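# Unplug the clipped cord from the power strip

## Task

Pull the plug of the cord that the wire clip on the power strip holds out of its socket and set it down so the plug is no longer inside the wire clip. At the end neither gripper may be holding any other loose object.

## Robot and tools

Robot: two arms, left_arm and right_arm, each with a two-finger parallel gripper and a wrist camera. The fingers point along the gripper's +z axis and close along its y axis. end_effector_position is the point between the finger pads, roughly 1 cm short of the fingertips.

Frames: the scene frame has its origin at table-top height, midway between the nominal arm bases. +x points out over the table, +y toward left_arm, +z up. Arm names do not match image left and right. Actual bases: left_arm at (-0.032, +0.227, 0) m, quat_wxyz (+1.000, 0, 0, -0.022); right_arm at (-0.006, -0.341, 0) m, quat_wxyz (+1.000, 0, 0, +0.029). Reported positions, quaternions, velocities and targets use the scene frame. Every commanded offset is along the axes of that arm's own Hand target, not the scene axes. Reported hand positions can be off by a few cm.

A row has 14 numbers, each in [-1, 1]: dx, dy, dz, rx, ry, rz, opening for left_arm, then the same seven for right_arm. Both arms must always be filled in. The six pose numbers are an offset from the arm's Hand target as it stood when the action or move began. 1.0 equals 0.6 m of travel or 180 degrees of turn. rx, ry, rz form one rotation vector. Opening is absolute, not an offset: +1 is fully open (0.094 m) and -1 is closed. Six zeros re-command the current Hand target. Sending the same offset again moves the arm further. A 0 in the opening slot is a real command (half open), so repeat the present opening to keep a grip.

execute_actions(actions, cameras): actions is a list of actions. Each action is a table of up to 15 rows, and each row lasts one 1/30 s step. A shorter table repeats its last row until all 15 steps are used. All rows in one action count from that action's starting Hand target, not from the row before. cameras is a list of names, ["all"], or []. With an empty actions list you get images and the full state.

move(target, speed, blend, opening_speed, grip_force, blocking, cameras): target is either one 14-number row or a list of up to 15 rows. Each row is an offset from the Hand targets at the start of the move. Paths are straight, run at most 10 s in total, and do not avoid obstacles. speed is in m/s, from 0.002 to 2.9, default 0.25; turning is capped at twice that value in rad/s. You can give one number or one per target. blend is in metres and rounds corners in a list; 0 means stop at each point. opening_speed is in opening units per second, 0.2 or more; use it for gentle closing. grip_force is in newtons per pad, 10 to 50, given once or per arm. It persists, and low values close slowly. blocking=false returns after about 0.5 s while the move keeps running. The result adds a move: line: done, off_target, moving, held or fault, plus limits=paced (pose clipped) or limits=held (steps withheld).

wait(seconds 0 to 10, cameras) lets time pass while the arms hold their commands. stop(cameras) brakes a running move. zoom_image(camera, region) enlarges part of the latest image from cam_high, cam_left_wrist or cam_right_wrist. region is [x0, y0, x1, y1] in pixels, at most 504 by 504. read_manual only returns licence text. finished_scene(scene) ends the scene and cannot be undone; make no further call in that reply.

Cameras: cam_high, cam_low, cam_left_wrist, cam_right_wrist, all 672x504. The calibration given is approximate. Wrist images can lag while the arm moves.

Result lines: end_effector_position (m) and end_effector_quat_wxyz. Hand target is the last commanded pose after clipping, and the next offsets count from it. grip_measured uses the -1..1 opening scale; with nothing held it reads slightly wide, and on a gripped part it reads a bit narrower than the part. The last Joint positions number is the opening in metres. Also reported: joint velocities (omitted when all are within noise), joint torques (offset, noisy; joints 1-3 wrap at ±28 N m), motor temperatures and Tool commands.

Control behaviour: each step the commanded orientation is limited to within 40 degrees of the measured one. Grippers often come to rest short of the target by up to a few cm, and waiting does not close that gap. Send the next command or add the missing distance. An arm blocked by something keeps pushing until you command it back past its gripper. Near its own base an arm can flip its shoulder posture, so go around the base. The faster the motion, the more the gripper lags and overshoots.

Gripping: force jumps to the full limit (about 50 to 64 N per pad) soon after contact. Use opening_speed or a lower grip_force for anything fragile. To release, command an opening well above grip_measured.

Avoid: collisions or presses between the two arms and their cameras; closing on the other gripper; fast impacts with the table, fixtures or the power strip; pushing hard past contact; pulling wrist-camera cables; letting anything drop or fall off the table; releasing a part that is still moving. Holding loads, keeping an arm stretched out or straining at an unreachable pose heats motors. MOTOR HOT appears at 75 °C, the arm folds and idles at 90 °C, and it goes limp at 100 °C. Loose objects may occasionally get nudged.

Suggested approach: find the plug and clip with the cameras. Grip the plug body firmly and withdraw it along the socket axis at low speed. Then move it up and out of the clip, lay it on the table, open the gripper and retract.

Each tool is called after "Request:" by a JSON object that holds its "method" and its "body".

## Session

Request:
{"method": "execute_actions", "body": {"actions": []}}

Scene clock: 0.00 s.
left_arm: end_effector_position=(+0.2118, +0.0455, +0.1671) grip_measured=+1.000 end_effector_quat_wxyz=(+0.471, -0.028, +0.794, -0.383) | right_arm: end_effector_position=(+0.2470, -0.1852, +0.2222) grip_measured=+1.000 end_effector_quat_wxyz=(+0.703, -0.016, +0.709, +0.052)
Joint positions: left_arm=[-0.596 0.682 0.235 0.181 0.007 -0.716 0.094] | right_arm=[1.016 0.896 0.246 0.638 0.977 0.062 0.094]
Joint velocities: within noise
Joint torques (N m): no reading
Motor temperatures (°C): left_arm=[24 25 40 24 27 27 24] | right_arm=[25 29 35 26 27 23 24]
Heat: left arm: 40 °C; right arm: 35 °C.
Hand target: left_arm +0.2130, +0.0452, +0.1747; +0.479, -0.027, +0.788, -0.386 | right_arm +0.2471, -0.1852, +0.2265; +0.705, -0.012, +0.707, +0.056
Tool commands: left_gripper/opening=+1.0 right_gripper/opening=+1.0
camera_calibration:
cam_left_wrist: T_world_to_cam=[[-0.326634, -0.727016, 0.603952, 0.00308748], [-0.870151, -0.0181516, -0.492451, 0.316107], [0.368982, -0.686381, -0.626684, 0.166075], [0, 0, 0, 1]] pos_world=[0.21479, 0.121973, 0.257879]
cam_right_wrist: T_world_to_cam=[[0.0792048, -0.994132, -0.0736764, -0.191752], [-0.496916, 0.0246972, -0.867447, 0.373664], [0.864177, 0.105317, -0.492044, 0.0180128], [0, 0, 0, 1]] pos_world=[0.185301, -0.201752, 0.31887]

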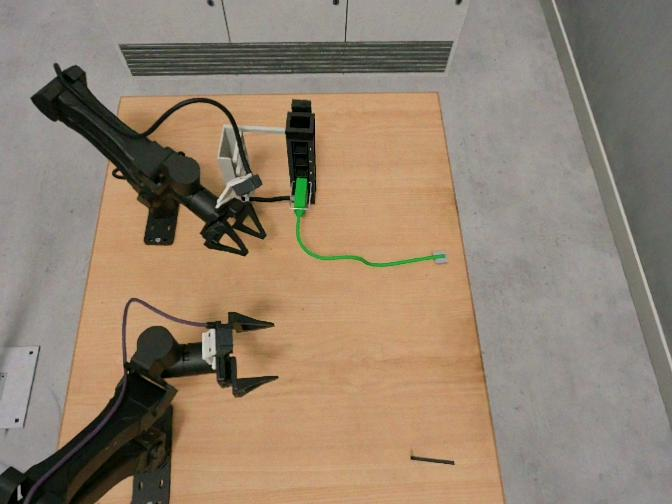

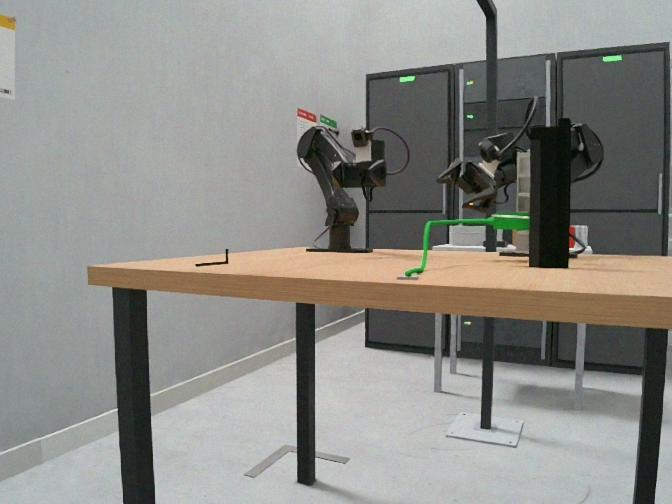

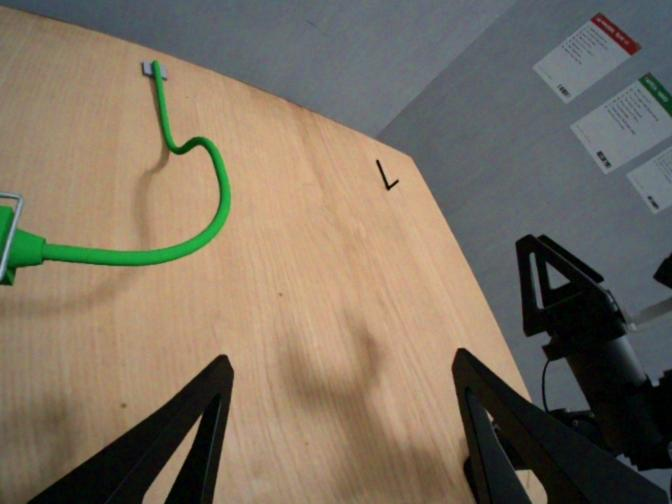

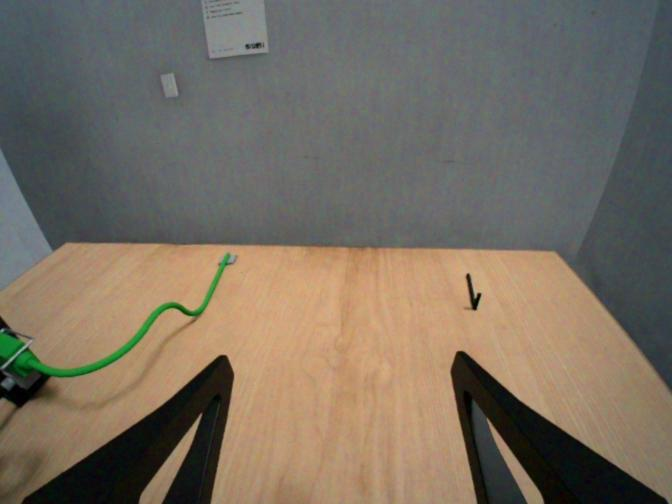

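Request:
{"method": "zoom_image", "body": {"camera": "cam_high", "region": [200, 80, 360, 280]}}

Request:
{"method": "zoom_image", "body": {"camera": "cam_high", "region": [260, 160, 340, 230]}}

Request:
{"method": "zoom_image", "body": {"camera": "cam_low", "region": [400, 110, 620, 290]}}

Request:
{"method": "zoom_image", "body": {"camera": "cam_left_wrist", "region": [0, 160, 260, 340]}}

Request:
{"method": "zoom_image", "body": {"camera": "cam_right_wrist", "region": [0, 280, 200, 440]}}

Scaled by 2.520 from the camera's 672x504 image, which has a finer 960x720 frame.

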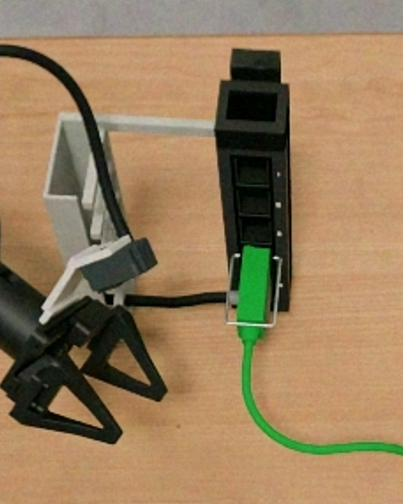

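Scaled by 6.300 from the camera's 672x504 image, which has a finer 960x720 frame.

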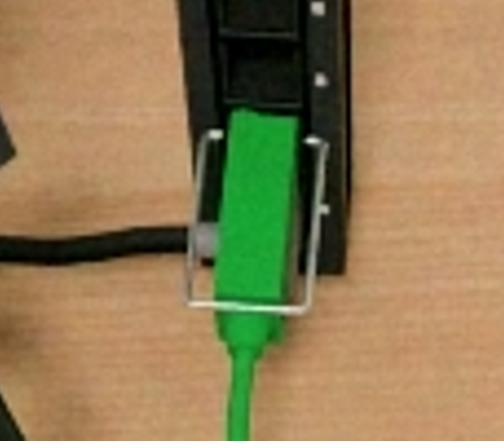

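Scaled by 2.291 from the camera's 672x504 image, which has a finer 960x720 frame.

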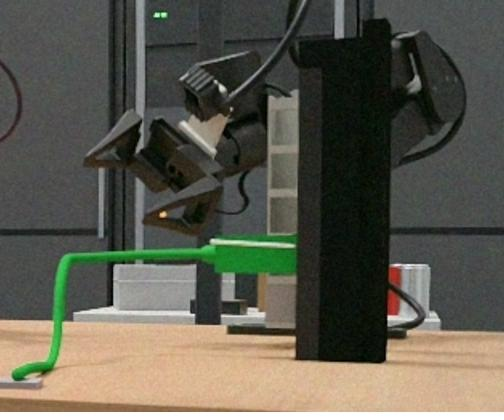

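Scaled by 1.938 from the camera's 672x504 image, which has a finer 960x720 frame.

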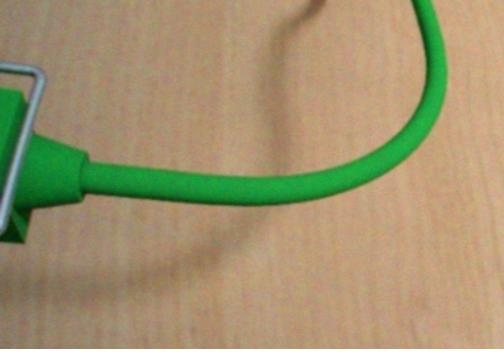

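Scaled by 2.520 from the camera's 672x504 image, which has a finer 960x720 frame.

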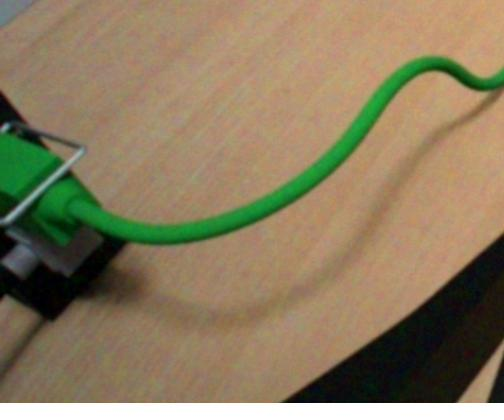

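Request:
{"method": "move", "body": {"target": [-0.09,0.1547,0.0787,-0.4302,0.2749,0.211,-1, -0.0465,-0.2085,-0.0707,0,0,0,1], "speed": 0.25, "cameras": ["cam_high","cam_low","cam_left_wrist"]}}

Request:
{"method": "zoom_image", "body": {"camera": "cam_left_wrist", "region": [200, 200, 420, 400]}}

Request:
{"method": "zoom_image", "body": {"camera": "cam_low", "region": [420, 170, 560, 280]}}

Request:
{"method": "zoom_image", "body": {"camera": "cam_high", "region": [260, 160, 340, 240]}}

Scene clock: 105.57 s.
left_arm: end_effector_position=(+0.3016, +0.1069, +0.1387) grip_measured=-0.995 end_effector_quat_wxyz=(+0.090, +0.082, +0.932, +0.342) | right_arm: end_effector_position=(+0.2231, -0.3141, +0.2274) grip_measured=+1.000 end_effector_quat_wxyz=(+0.689, -0.013, +0.723, +0.052)
Joint positions: left_arm=[-0.629 2.049 1.762 -1.561 -0.678 -0.596 0] | right_arm=[0.122 0.022 0.253 -0.277 0.087 0.062 0.094]
Joint torques (N m): left_arm=[-0.01 -9.31 7.42 -0.27 -0.77 -0.12] | right_arm=[-0.64 1.47 9.81 2.02 -0.02 -0.05]
Motor temperatures (°C): left_arm=[24 25 47 35 27 27 24] | right_arm=[24 28 40 34 26 23 24]
Heat: left arm: 47 °C; right arm: 40 °C.
Hand target: left_arm +0.3091, +0.1051, +0.1441; +0.107, +0.074, +0.928, +0.348 | right_arm +0.2171, -0.3152, +0.2467; +0.705, -0.012, +0.707, +0.056
Off the commanded pose: left_arm 0.009 m, 2 deg | right_arm 0.020 m, 3 deg.
move: off_target (right_arm)
camera_calibration:
cam_left_wrist: T_world_to_cam=[[-0.123687, -0.736199, -0.665367, 0.21015], [-0.939172, -0.12965, 0.318037, 0.301735], [-0.320403, 0.664231, -0.675381, 0.227625], [0, 0, 0, 1]] pos_world=[0.382305, 0.0426364, 0.197598]
Images, in order (width x height): cam_high 672x504, cam_low 672x504, cam_left_wrist 672x504.

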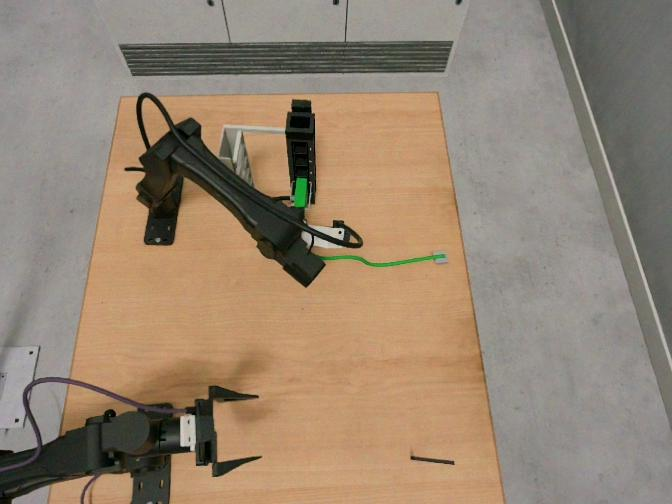

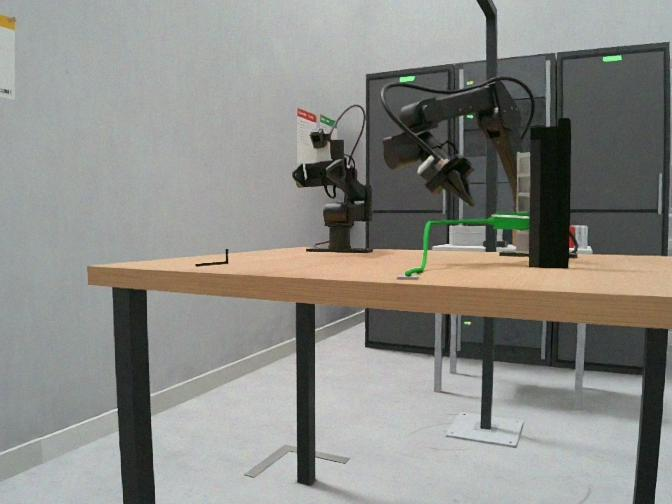

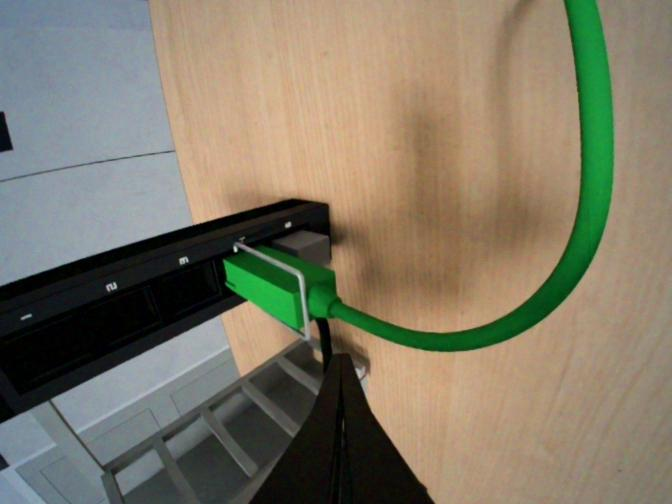

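Scaled by 2.291 from the camera's 672x504 image, which has a finer 960x720 frame.

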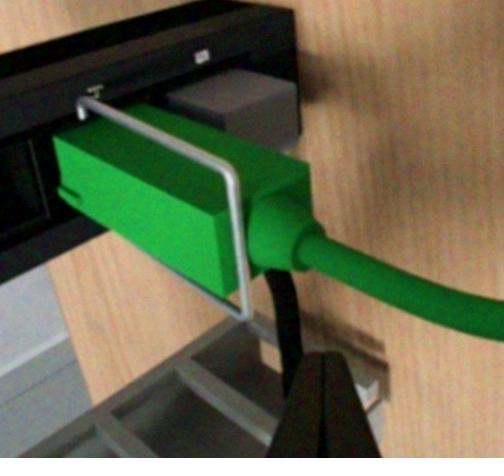

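Scaled by 3.600 from the camera's 672x504 image, which has a finer 960x720 frame.

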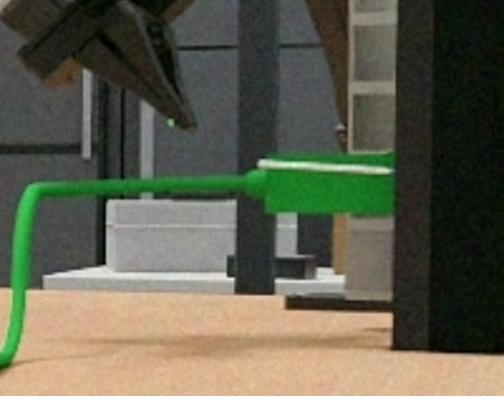

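Scaled by 6.300 from the camera's 672x504 image, which has a finer 960x720 frame.

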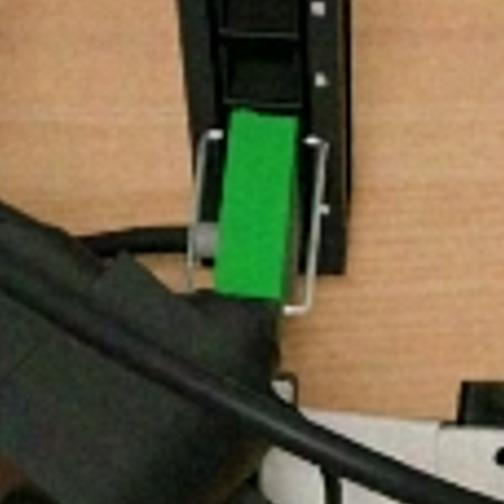

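Request:
{"method": "move", "body": {"target": [0,0.005,0.0417,0,0,0,-1, 0,0,0,0,0,0,1], "speed": 0.1, "cameras": ["cam_low","cam_left_wrist"]}}

Request:
{"method": "zoom_image", "body": {"camera": "cam_left_wrist", "region": [200, 220, 400, 400]}}

Request:
{"method": "zoom_image", "body": {"camera": "cam_low", "region": [440, 180, 540, 260]}}

Scene clock: 123.60 s.
left_arm: end_effector_position=(+0.3122, +0.1192, +0.1224) grip_measured=-0.995 end_effector_quat_wxyz=(+0.092, +0.077, +0.932, +0.342) | right_arm: end_effector_position=(+0.2231, -0.3141, +0.2273) grip_measured=+1.000 end_effector_quat_wxyz=(+0.689, -0.013, +0.723, +0.052)
Joint positions: left_arm=[-0.586 2.049 1.699 -1.465 -0.689 -0.553 0] | right_arm=[0.122 0.022 0.253 -0.278 0.086 0.062 0.094]
Joint torques (N m): left_arm=[0.2 -11.74 4.08 -0.03 -0.76 0.06] | right_arm=[-0.62 1.44 9.81 2.01 -0.05 -0.03]
Heat: left arm: 47 °C; right arm: 43 °C.
Hand target: left_arm +0.3155, +0.1231, +0.1277; +0.107, +0.074, +0.928, +0.348 | right_arm +0.2171, -0.3152, +0.2467; +0.705, -0.012, +0.707, +0.056
Off the commanded pose: left_arm 0.007 m, 2 deg | right_arm 0.020 m, 3 deg.
move: off_target (right_arm)
camera_calibration:
cam_left_wrist: T_world_to_cam=[[-0.113525, -0.738398, -0.664741, 0.206614], [-0.940188, -0.136449, 0.312135, 0.320317], [-0.321183, 0.660416, -0.678743, 0.212947], [0, 0, 0, 1]] pos_world=[0.393009, 0.0556364, 0.181899]
Images, in order (width x height): cam_low 672x504, cam_left_wrist 672x504.

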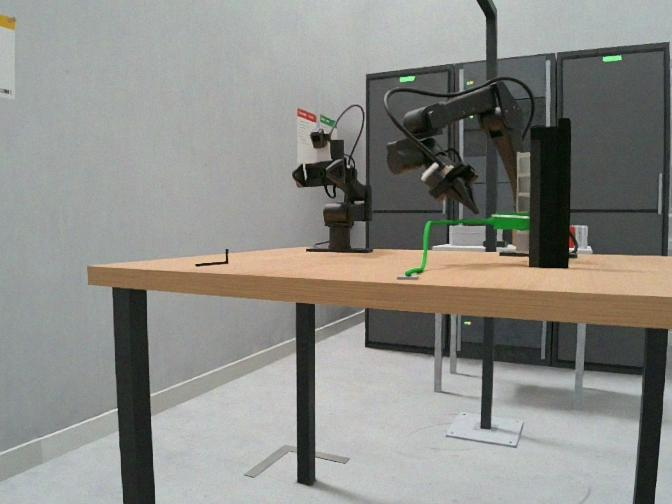

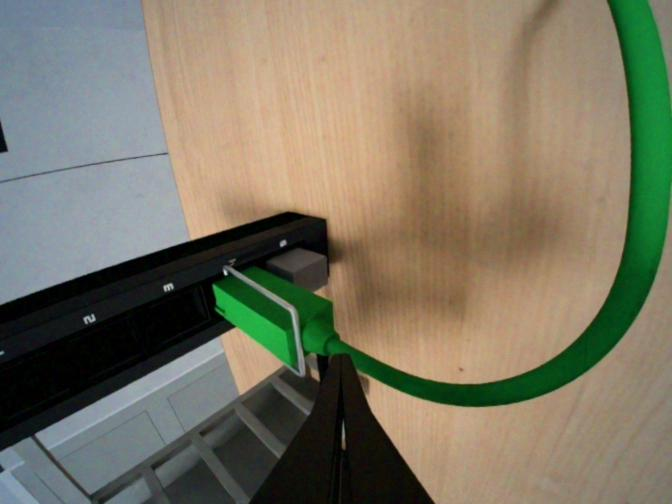

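Scaled by 2.520 from the camera's 672x504 image, which has a finer 960x720 frame.

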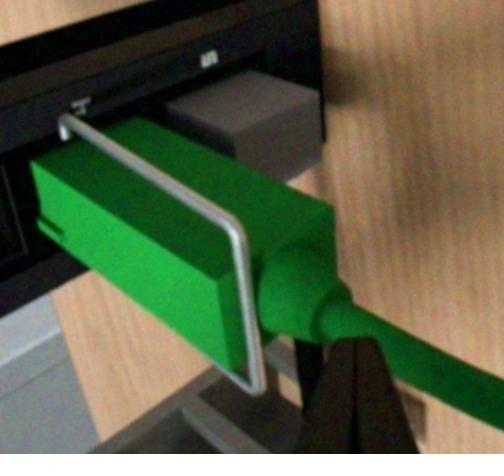

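Scaled by 5.040 from the camera's 672x504 image, which has a finer 960x720 frame.

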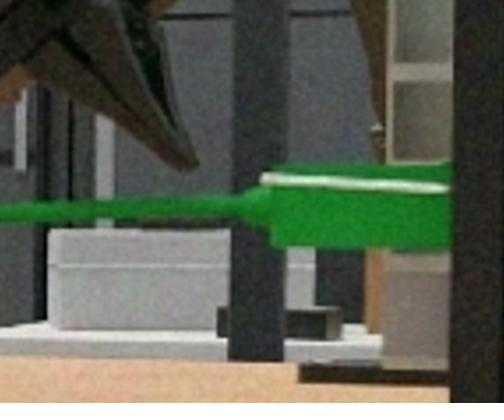

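Request:
{"method": "move", "body": {"target": [0.0067,0.0133,0.0333,0,0,0,-1, 0,0,0,0,0,0,1], "speed": 0.08, "cameras": ["cam_low","cam_left_wrist"]}}

Request:
{"method": "zoom_image", "body": {"camera": "cam_left_wrist", "region": [240, 260, 400, 400]}}

Request:
{"method": "zoom_image", "body": {"camera": "cam_low", "region": [460, 190, 540, 250]}}

Scene clock: 145.50 s.
left_arm: end_effector_position=(+0.3146, +0.1380, +0.1079) grip_measured=-0.995 end_effector_quat_wxyz=(+0.088, +0.081, +0.930, +0.347) | right_arm: end_effector_position=(+0.2231, -0.3141, +0.2273) grip_measured=+1.000 end_effector_quat_wxyz=(+0.689, -0.013, +0.723, +0.052)
Joint positions: left_arm=[-0.543 2.021 1.599 -1.367 -0.704 -0.494 0] | right_arm=[0.122 0.022 0.253 -0.278 0.086 0.062 0.094]
Joint torques (N m): left_arm=[0.31 -13.14 3.97 0.03 -0.76 0.03] | right_arm=[-0.59 1.44 9.83 2.02 -0.06 -0.04]
Motor temperatures (°C): left_arm=[24 30 44 28 27 27 24] | right_arm=[24 28 45 36 26 23 24]
Heat: left arm: 44 °C; right arm: 45 °C.
Hand target: left_arm +0.3172, +0.1425, +0.1176; +0.107, +0.074, +0.928, +0.349 | right_arm +0.2171, -0.3152, +0.2467; +0.705, -0.012, +0.707, +0.056
Off the commanded pose: left_arm 0.011 m, 2 deg | right_arm 0.020 m, 3 deg.
move: off_target (left_arm, right_arm)
camera_calibration:
cam_left_wrist: T_world_to_cam=[[-0.122743, -0.730293, -0.672017, 0.21366], [-0.938162, -0.135483, 0.318586, 0.328198], [-0.323707, 0.669564, -0.668503, 0.189925], [0, 0, 0, 1]] pos_world=[0.395608, 0.0733324, 0.16599]
Images, in order (width x height): cam_low 672x504, cam_left_wrist 672x504.

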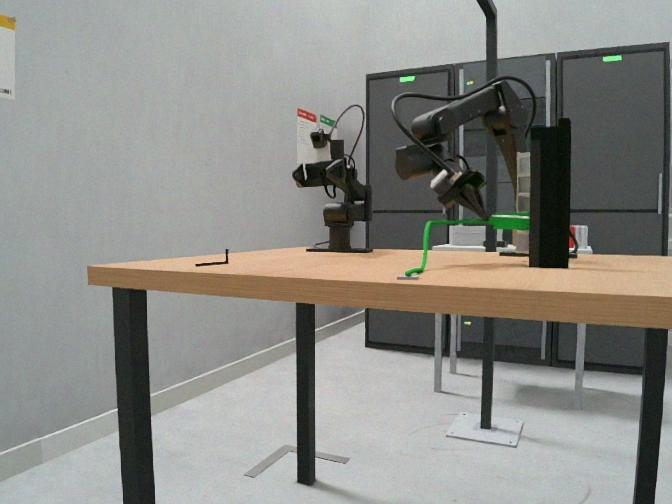

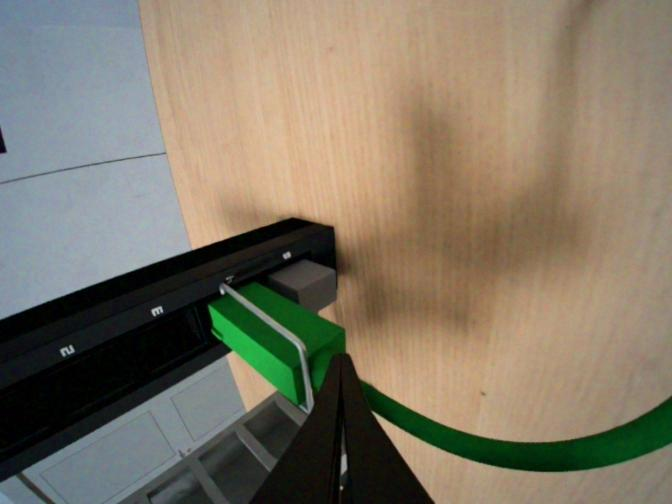

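Scaled by 3.150 from the camera's 672x504 image, which has a finer 960x720 frame.

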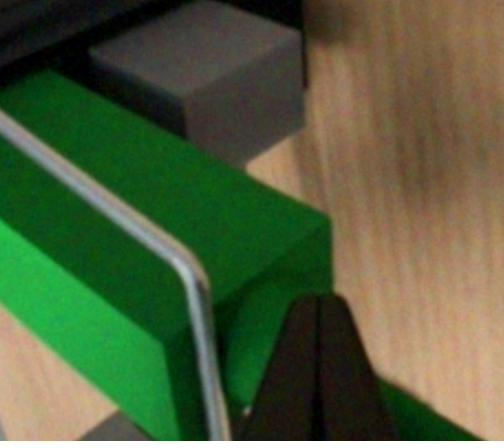

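Scaled by 6.300 from the camera's 672x504 image, which has a finer 960x720 frame.

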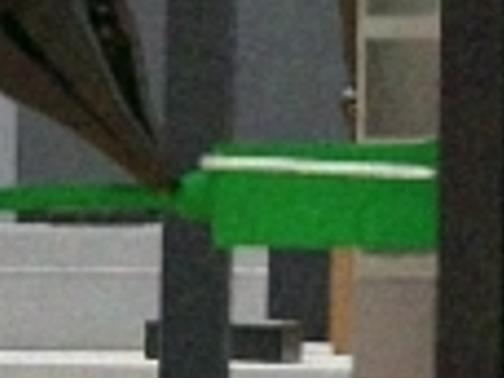

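Request:
{"method": "move", "body": {"target": [0.0,0.0067,0.02,0,0,0,-1, 0,0,0,0,0,0,1], "speed": 0.06, "cameras": ["cam_low","cam_left_wrist"]}}

Request:
{"method": "zoom_image", "body": {"camera": "cam_left_wrist", "region": [260, 290, 400, 400]}}

Request:
{"method": "zoom_image", "body": {"camera": "cam_low", "region": [470, 195, 530, 240]}}

Scene clock: 162.70 s.
left_arm: end_effector_position=(+0.3206, +0.1464, +0.1024) grip_measured=-0.995 end_effector_quat_wxyz=(+0.096, +0.080, +0.931, +0.344) | right_arm: end_effector_position=(+0.2231, -0.3141, +0.2272) grip_measured=+1.000 end_effector_quat_wxyz=(+0.688, -0.013, +0.723, +0.052)
Joint positions: left_arm=[-0.516 2.007 1.558 -1.301 -0.712 -0.454 0] | right_arm=[0.122 0.022 0.253 -0.278 0.086 0.062 0.094]
Joint torques (N m): left_arm=[0.79 -13.09 3.96 0.04 -0.68 0.04] | right_arm=[-0.62 1.44 9.81 2.02 -0.07 -0.02]
Heat: left arm: 43 °C; right arm: 45 °C.
Hand target: left_arm +0.3205, +0.1530, +0.1116; +0.107, +0.074, +0.928, +0.348 | right_arm +0.2171, -0.3152, +0.2466; +0.705, -0.012, +0.707, +0.056
Off the commanded pose: left_arm 0.011 m, 2 deg | right_arm 0.020 m, 3 deg.
move: off_target (left_arm, right_arm)
camera_calibration:
cam_left_wrist: T_world_to_cam=[[-0.116772, -0.734032, -0.669, 0.215137], [-0.942856, -0.129726, 0.306909, 0.338499], [-0.312068, 0.666609, -0.676939, 0.180158], [0, 0, 0, 1]] pos_world=[0.4005, 0.0817353, 0.161994]
Images, in order (width x height): cam_low 672x504, cam_left_wrist 672x504.

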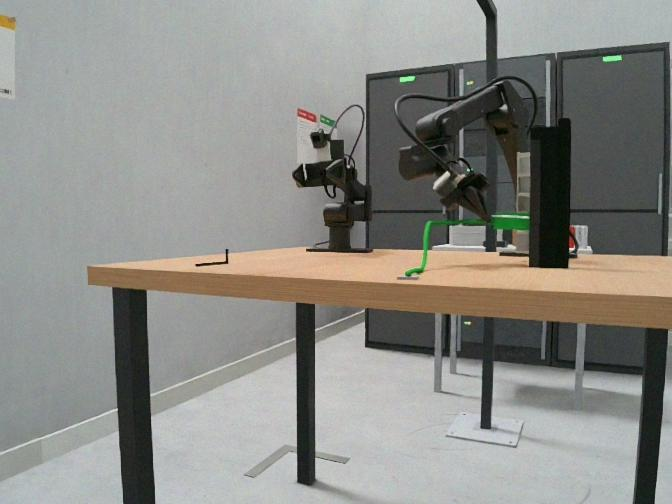

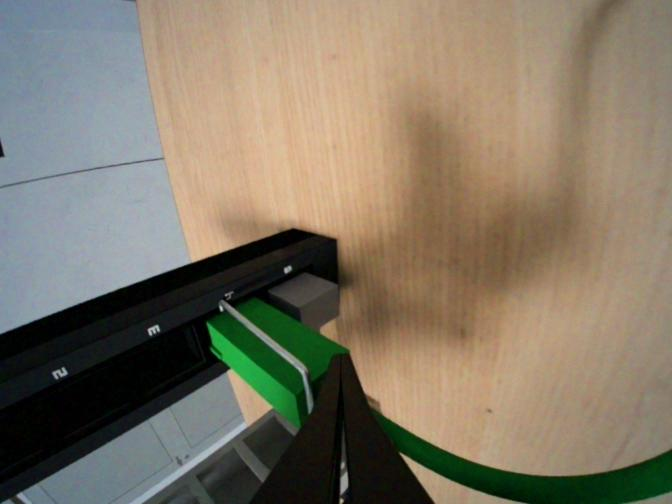

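Scaled by 3.600 from the camera's 672x504 image, which has a finer 960x720 frame.

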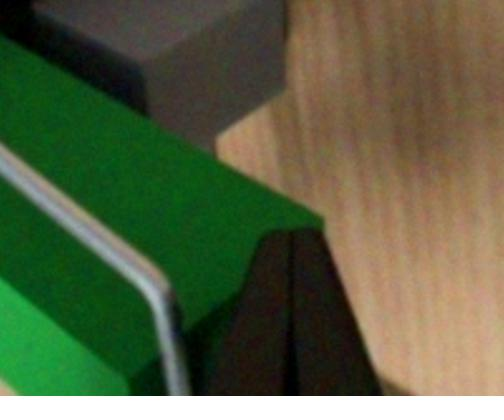

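Scaled by 8.400 from the camera's 672x504 image, which has a finer 960x720 frame.

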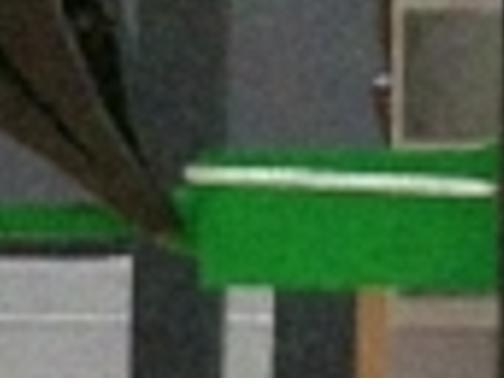

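Request:
{"method": "move", "body": {"target": [0.005,0.0075,0.01,0,0,0,-1, 0,0,0,0,0,0,1], "speed": 0.06, "cameras": ["cam_low","cam_left_wrist"]}}

Request:
{"method": "zoom_image", "body": {"camera": "cam_left_wrist", "region": [260, 290, 400, 400]}}

Request:
{"method": "zoom_image", "body": {"camera": "cam_low", "region": [470, 195, 530, 240]}}

Scene clock: 225.23 s.
left_arm: end_effector_position=(+0.3228, +0.1504, +0.1012) grip_measured=-0.995 end_effector_quat_wxyz=(+0.105, +0.079, +0.932, +0.339) | right_arm: end_effector_position=(+0.2231, -0.3141, +0.2271) grip_measured=+1.000 end_effector_quat_wxyz=(+0.688, -0.013, +0.723, +0.052)
Joint positions: left_arm=[-0.503 1.984 1.525 -1.254 -0.714 -0.432 0] | right_arm=[0.122 0.022 0.253 -0.279 0.086 0.062 0.094]
Joint torques (N m): left_arm=[1.06 -12.75 3.62 -0.11 -0.69 0.01] | right_arm=[-0.61 1.43 9.83 2.02 -0.06 -0.04]
Motor temperatures (°C): left_arm=[24 35 42 26 28 27 24] | right_arm=[24 28 47 39 26 23 24]
Heat: left arm: 42 °C; right arm: 47 °C.
Hand target: left_arm +0.3193, +0.1608, +0.1096; +0.107, +0.074, +0.928, +0.348 | right_arm +0.2171, -0.3153, +0.2466; +0.705, -0.012, +0.707, +0.056
Off the commanded pose: left_arm 0.014 m, 1 deg | right_arm 0.020 m, 3 deg.
move: off_target (left_arm, right_arm)
camera_calibration:
cam_left_wrist: T_world_to_cam=[[-0.107711, -0.742127, -0.661548, 0.21507], [-0.94861, -0.122438, 0.291801, 0.343757], [-0.297552, 0.658981, -0.690801, 0.175206], [0, 0, 0, 1]] pos_world=[0.40139, 0.0862408, 0.163003]
Images, in order (width x height): cam_low 672x504, cam_left_wrist 672x504.

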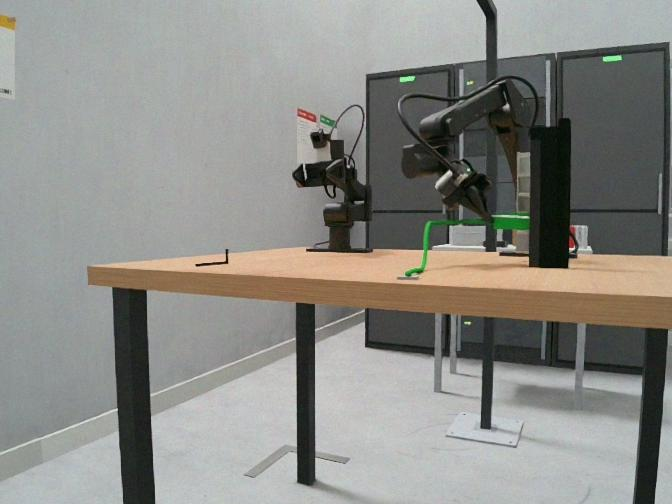

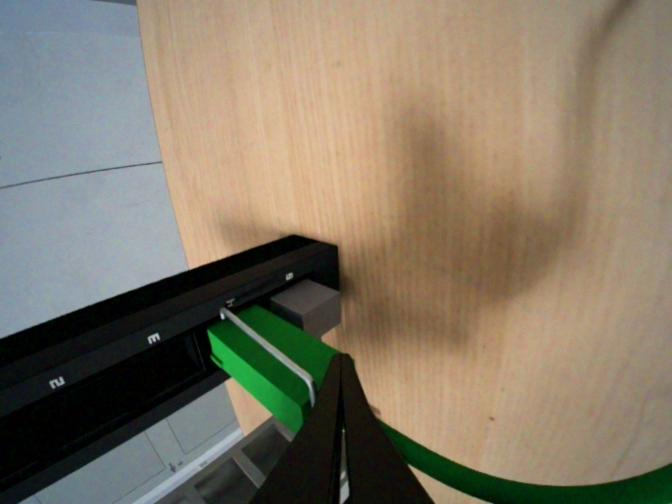

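Scaled by 3.600 from the camera's 672x504 image, which has a finer 960x720 frame.

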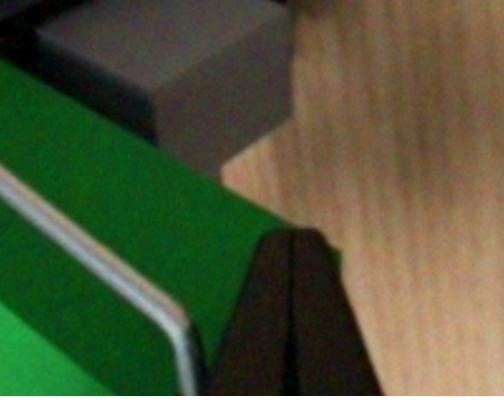

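Scaled by 8.400 from the camera's 672x504 image, which has a finer 960x720 frame.

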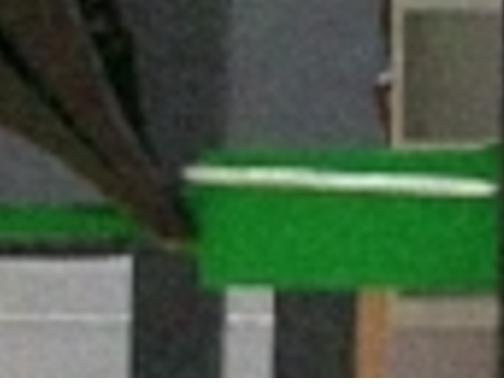

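Request:
{"method": "move", "body": {"target": [0.010,0.005,0.005,0,0,0,-1, 0,0,0,0,0,0,1], "speed": 0.06, "cameras": ["cam_low","cam_left_wrist"]}}

Request:
{"method": "zoom_image", "body": {"camera": "cam_left_wrist", "region": [260, 290, 400, 400]}}

Request:
{"method": "zoom_image", "body": {"camera": "cam_low", "region": [470, 195, 530, 240]}}

Scene clock: 236.60 s.
left_arm: end_effector_position=(+0.3226, +0.1507, +0.1012) grip_measured=-0.995 end_effector_quat_wxyz=(+0.118, +0.076, +0.932, +0.333) | right_arm: end_effector_position=(+0.2231, -0.3141, +0.2271) grip_measured=+1.000 end_effector_quat_wxyz=(+0.688, -0.013, +0.723, +0.052)
Joint positions: left_arm=[-0.503 1.956 1.489 -1.213 -0.715 -0.424 0] | right_arm=[0.122 0.022 0.253 -0.279 0.086 0.062 0.094]
Joint torques (N m): left_arm=[1.18 -12.48 3.66 -0.34 -0.7 0.02] | right_arm=[-0.61 1.42 9.81 2.03 -0.07 -0.05]
Heat: left arm: 42 °C; right arm: 47 °C.
Hand target: left_arm +0.3145, +0.1662, +0.1085; +0.107, +0.074, +0.928, +0.348 | right_arm +0.2171, -0.3153, +0.2466; +0.705, -0.012, +0.707, +0.056
Off the commanded pose: left_arm 0.019 m, 2 deg | right_arm 0.020 m, 3 deg.
move: off_target (left_arm, right_arm)
camera_calibration:
cam_left_wrist: T_world_to_cam=[[-0.0963834, -0.750854, -0.653397, 0.212185], [-0.956036, -0.112823, 0.270677, 0.34666], [-0.276958, 0.65076, -0.706969, 0.17116], [0, 0, 0, 1]] pos_world=[0.399275, 0.0870472, 0.165812]
Images, in order (width x height): cam_low 672x504, cam_left_wrist 672x504.

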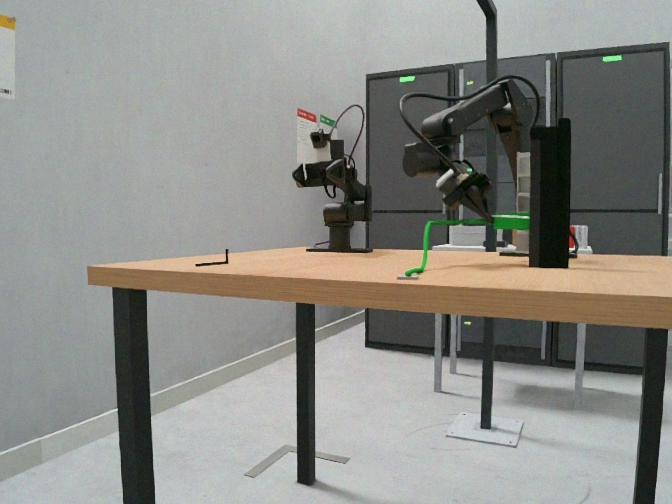

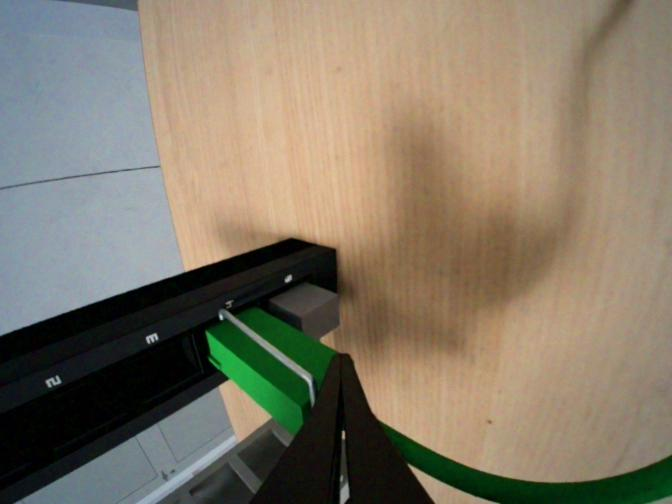

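Scaled by 3.600 from the camera's 672x504 image, which has a finer 960x720 frame.

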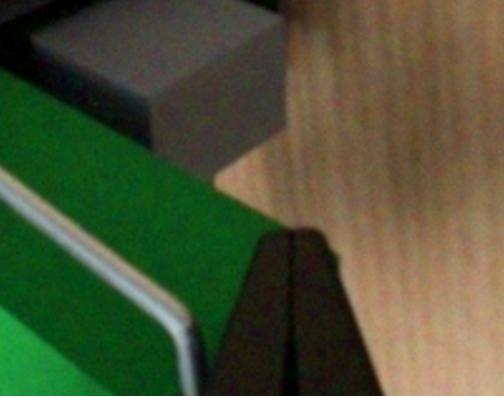

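Scaled by 8.400 from the camera's 672x504 image, which has a finer 960x720 frame.

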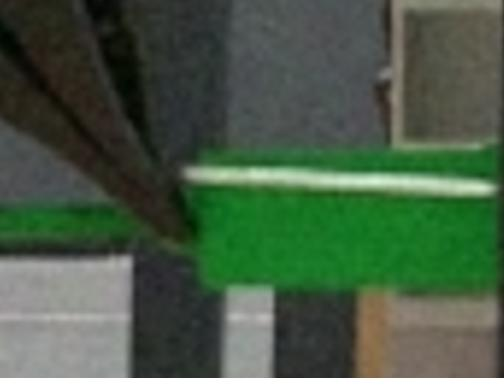

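Request:
{"method": "wait", "body": {"seconds": 0.1, "cameras": ["cam_high","cam_right_wrist"]}}

Request:
{"method": "zoom_image", "body": {"camera": "cam_high", "region": [270, 170, 340, 230]}}

Request:
{"method": "zoom_image", "body": {"camera": "cam_right_wrist", "region": [0, 200, 240, 400]}}

Scene clock: 248.20 s.
left_arm: end_effector_position=(+0.3226, +0.1507, +0.1012) grip_measured=-0.995 end_effector_quat_wxyz=(+0.118, +0.077, +0.932, +0.333) | right_arm: end_effector_position=(+0.2231, -0.3141, +0.2271) grip_measured=+1.000 end_effector_quat_wxyz=(+0.688, -0.013, +0.723, +0.052)
Joint positions: left_arm=[-0.503 1.956 1.489 -1.213 -0.715 -0.424 0] | right_arm=[0.122 0.022 0.253 -0.279 0.086 0.062 0.094]
Joint torques (N m): left_arm=[1.42 -12.21 3.22 -0.24 -0.7 0.04] | right_arm=[-0.66 1.43 9.84 2.04 -0.05 -0.03]
Heat: left arm: 41 °C; right arm: 47 °C.
Hand target: left_arm +0.3145, +0.1662, +0.1085; +0.107, +0.074, +0.928, +0.348 | right_arm +0.2171, -0.3153, +0.2467; +0.705, -0.012, +0.707, +0.056
Tool commands: left_gripper/opening=-1.0 right_gripper/opening=+1.0
Off the commanded pose: left_arm 0.019 m, 2 deg | right_arm 0.020 m, 3 deg.
wait: 0.10 s; at rest from the start
camera_calibration:
cam_right_wrist: T_world_to_cam=[[0.0728196, -0.994209, -0.0790325, -0.314896], [-0.53173, 0.02834, -0.84644, 0.373312], [0.843778, 0.103661, -0.526587, 0.0666002], [0, 0, 0, 1]] pos_world=[0.165236, -0.330556, 0.32617]
Images, in order (width x height): cam_high 672x504, cam_right_wrist 672x504.

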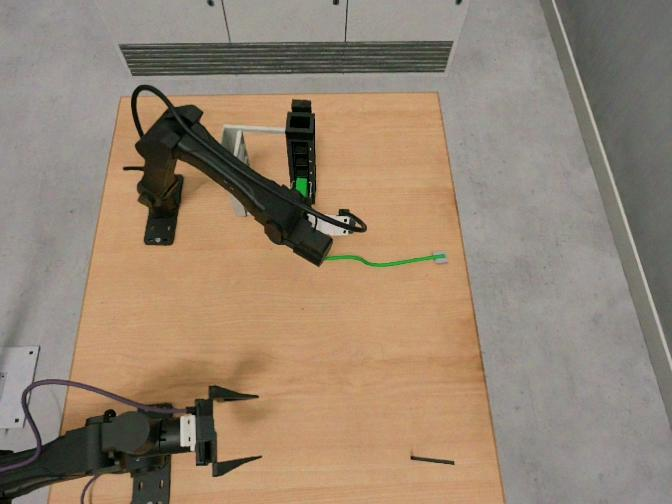

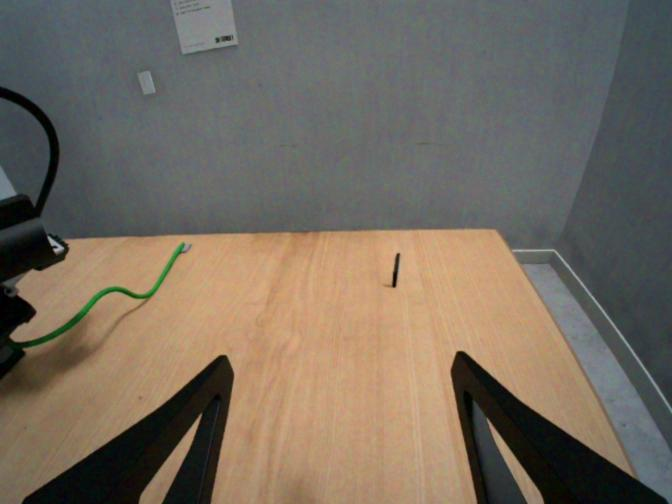

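Scaled by 7.200 from the camera's 672x504 image, which has a finer 960x720 frame.

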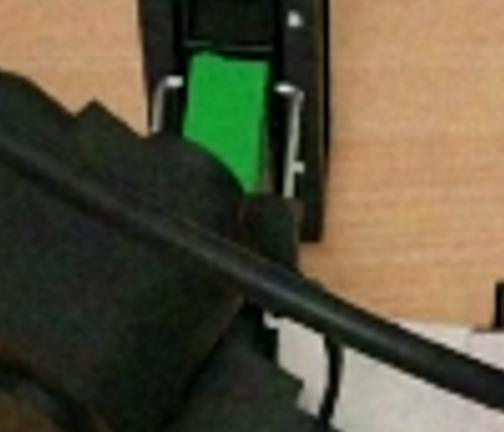

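Scaled by 2.100 from the camera's 672x504 image, which has a finer 960x720 frame.

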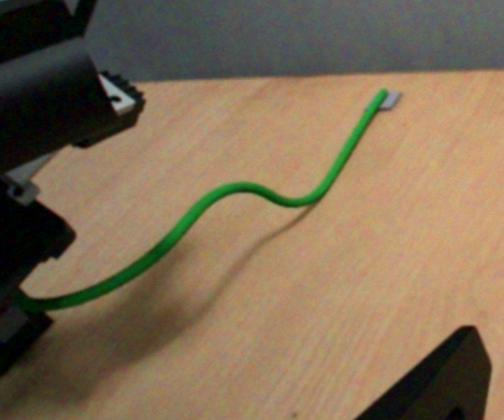

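Request:
{"method": "move", "body": {"target": [-0.0267,0.0387,-0.0428,0,0,0,-1, 0,0,0,0,0,0,1], "speed": 0.05, "cameras": ["cam_low","cam_left_wrist"]}}

Request:
{"method": "zoom_image", "body": {"camera": "cam_left_wrist", "region": [240, 280, 400, 420]}}

Request:
{"method": "zoom_image", "body": {"camera": "cam_low", "region": [470, 185, 530, 240]}}

Scene clock: 270.83 s.
left_arm: end_effector_position=(+0.3181, +0.1567, +0.1289) grip_measured=-0.995 end_effector_quat_wxyz=(+0.089, +0.083, +0.934, +0.336) | right_arm: end_effector_position=(+0.2231, -0.3141, +0.2271) grip_measured=+1.000 end_effector_quat_wxyz=(+0.688, -0.013, +0.723, +0.052)
Joint positions: left_arm=[-0.488 1.956 1.603 -1.374 -0.696 -0.41 0] | right_arm=[0.122 0.022 0.253 -0.279 0.086 0.062 0.094]
Joint torques (N m): left_arm=[1.03 -11.14 7.42 -0.19 -0.99 0.05] | right_arm=[-0.64 1.39 9.84 2.02 -0.05 -0.04]
Heat: left arm: 41 °C; right arm: 48 °C.
Hand target: left_arm +0.3250, +0.1640, +0.1452; +0.107, +0.074, +0.928, +0.348 | right_arm +0.2171, -0.3153, +0.2467; +0.705, -0.012, +0.707, +0.056
Off the commanded pose: left_arm 0.019 m, 3 deg | right_arm 0.020 m, 3 deg.
move: off_target (left_arm, right_arm)
camera_calibration:
cam_left_wrist: T_world_to_cam=[[-0.128598, -0.743861, -0.655845, 0.24373], [-0.937911, -0.123609, 0.324104, 0.324647], [-0.322157, 0.656804, -0.68178, 0.19578], [0, 0, 0, 1]] pos_world=[0.398905, 0.0928415, 0.188108]
Images, in order (width x height): cam_low 672x504, cam_left_wrist 672x504.

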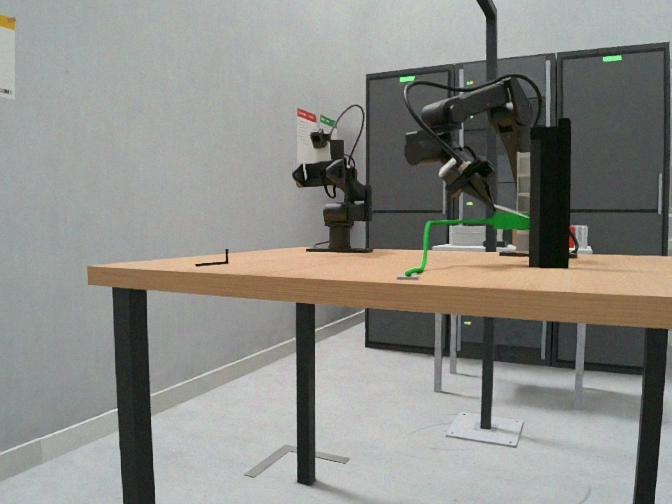

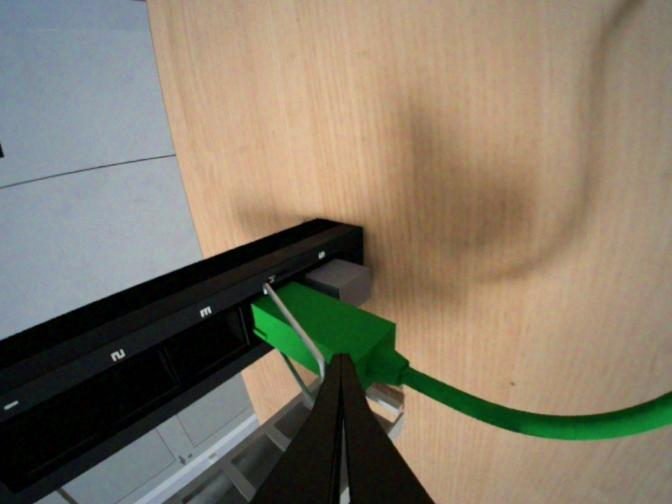

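Scaled by 3.150 from the camera's 672x504 image, which has a finer 960x720 frame.

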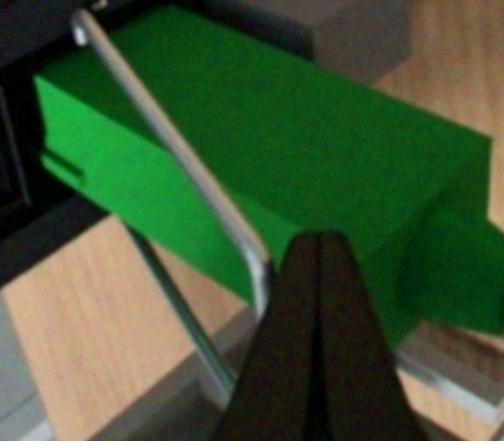

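Scaled by 8.400 from the camera's 672x504 image, which has a finer 960x720 frame.

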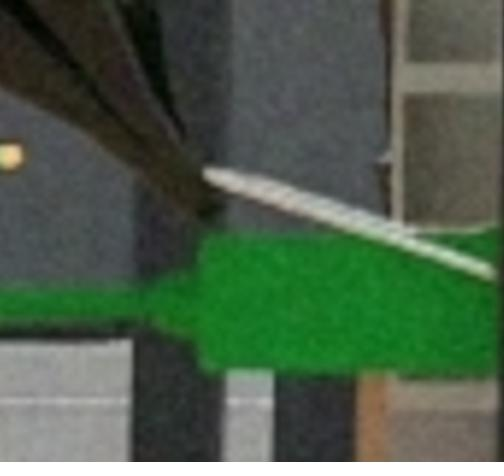

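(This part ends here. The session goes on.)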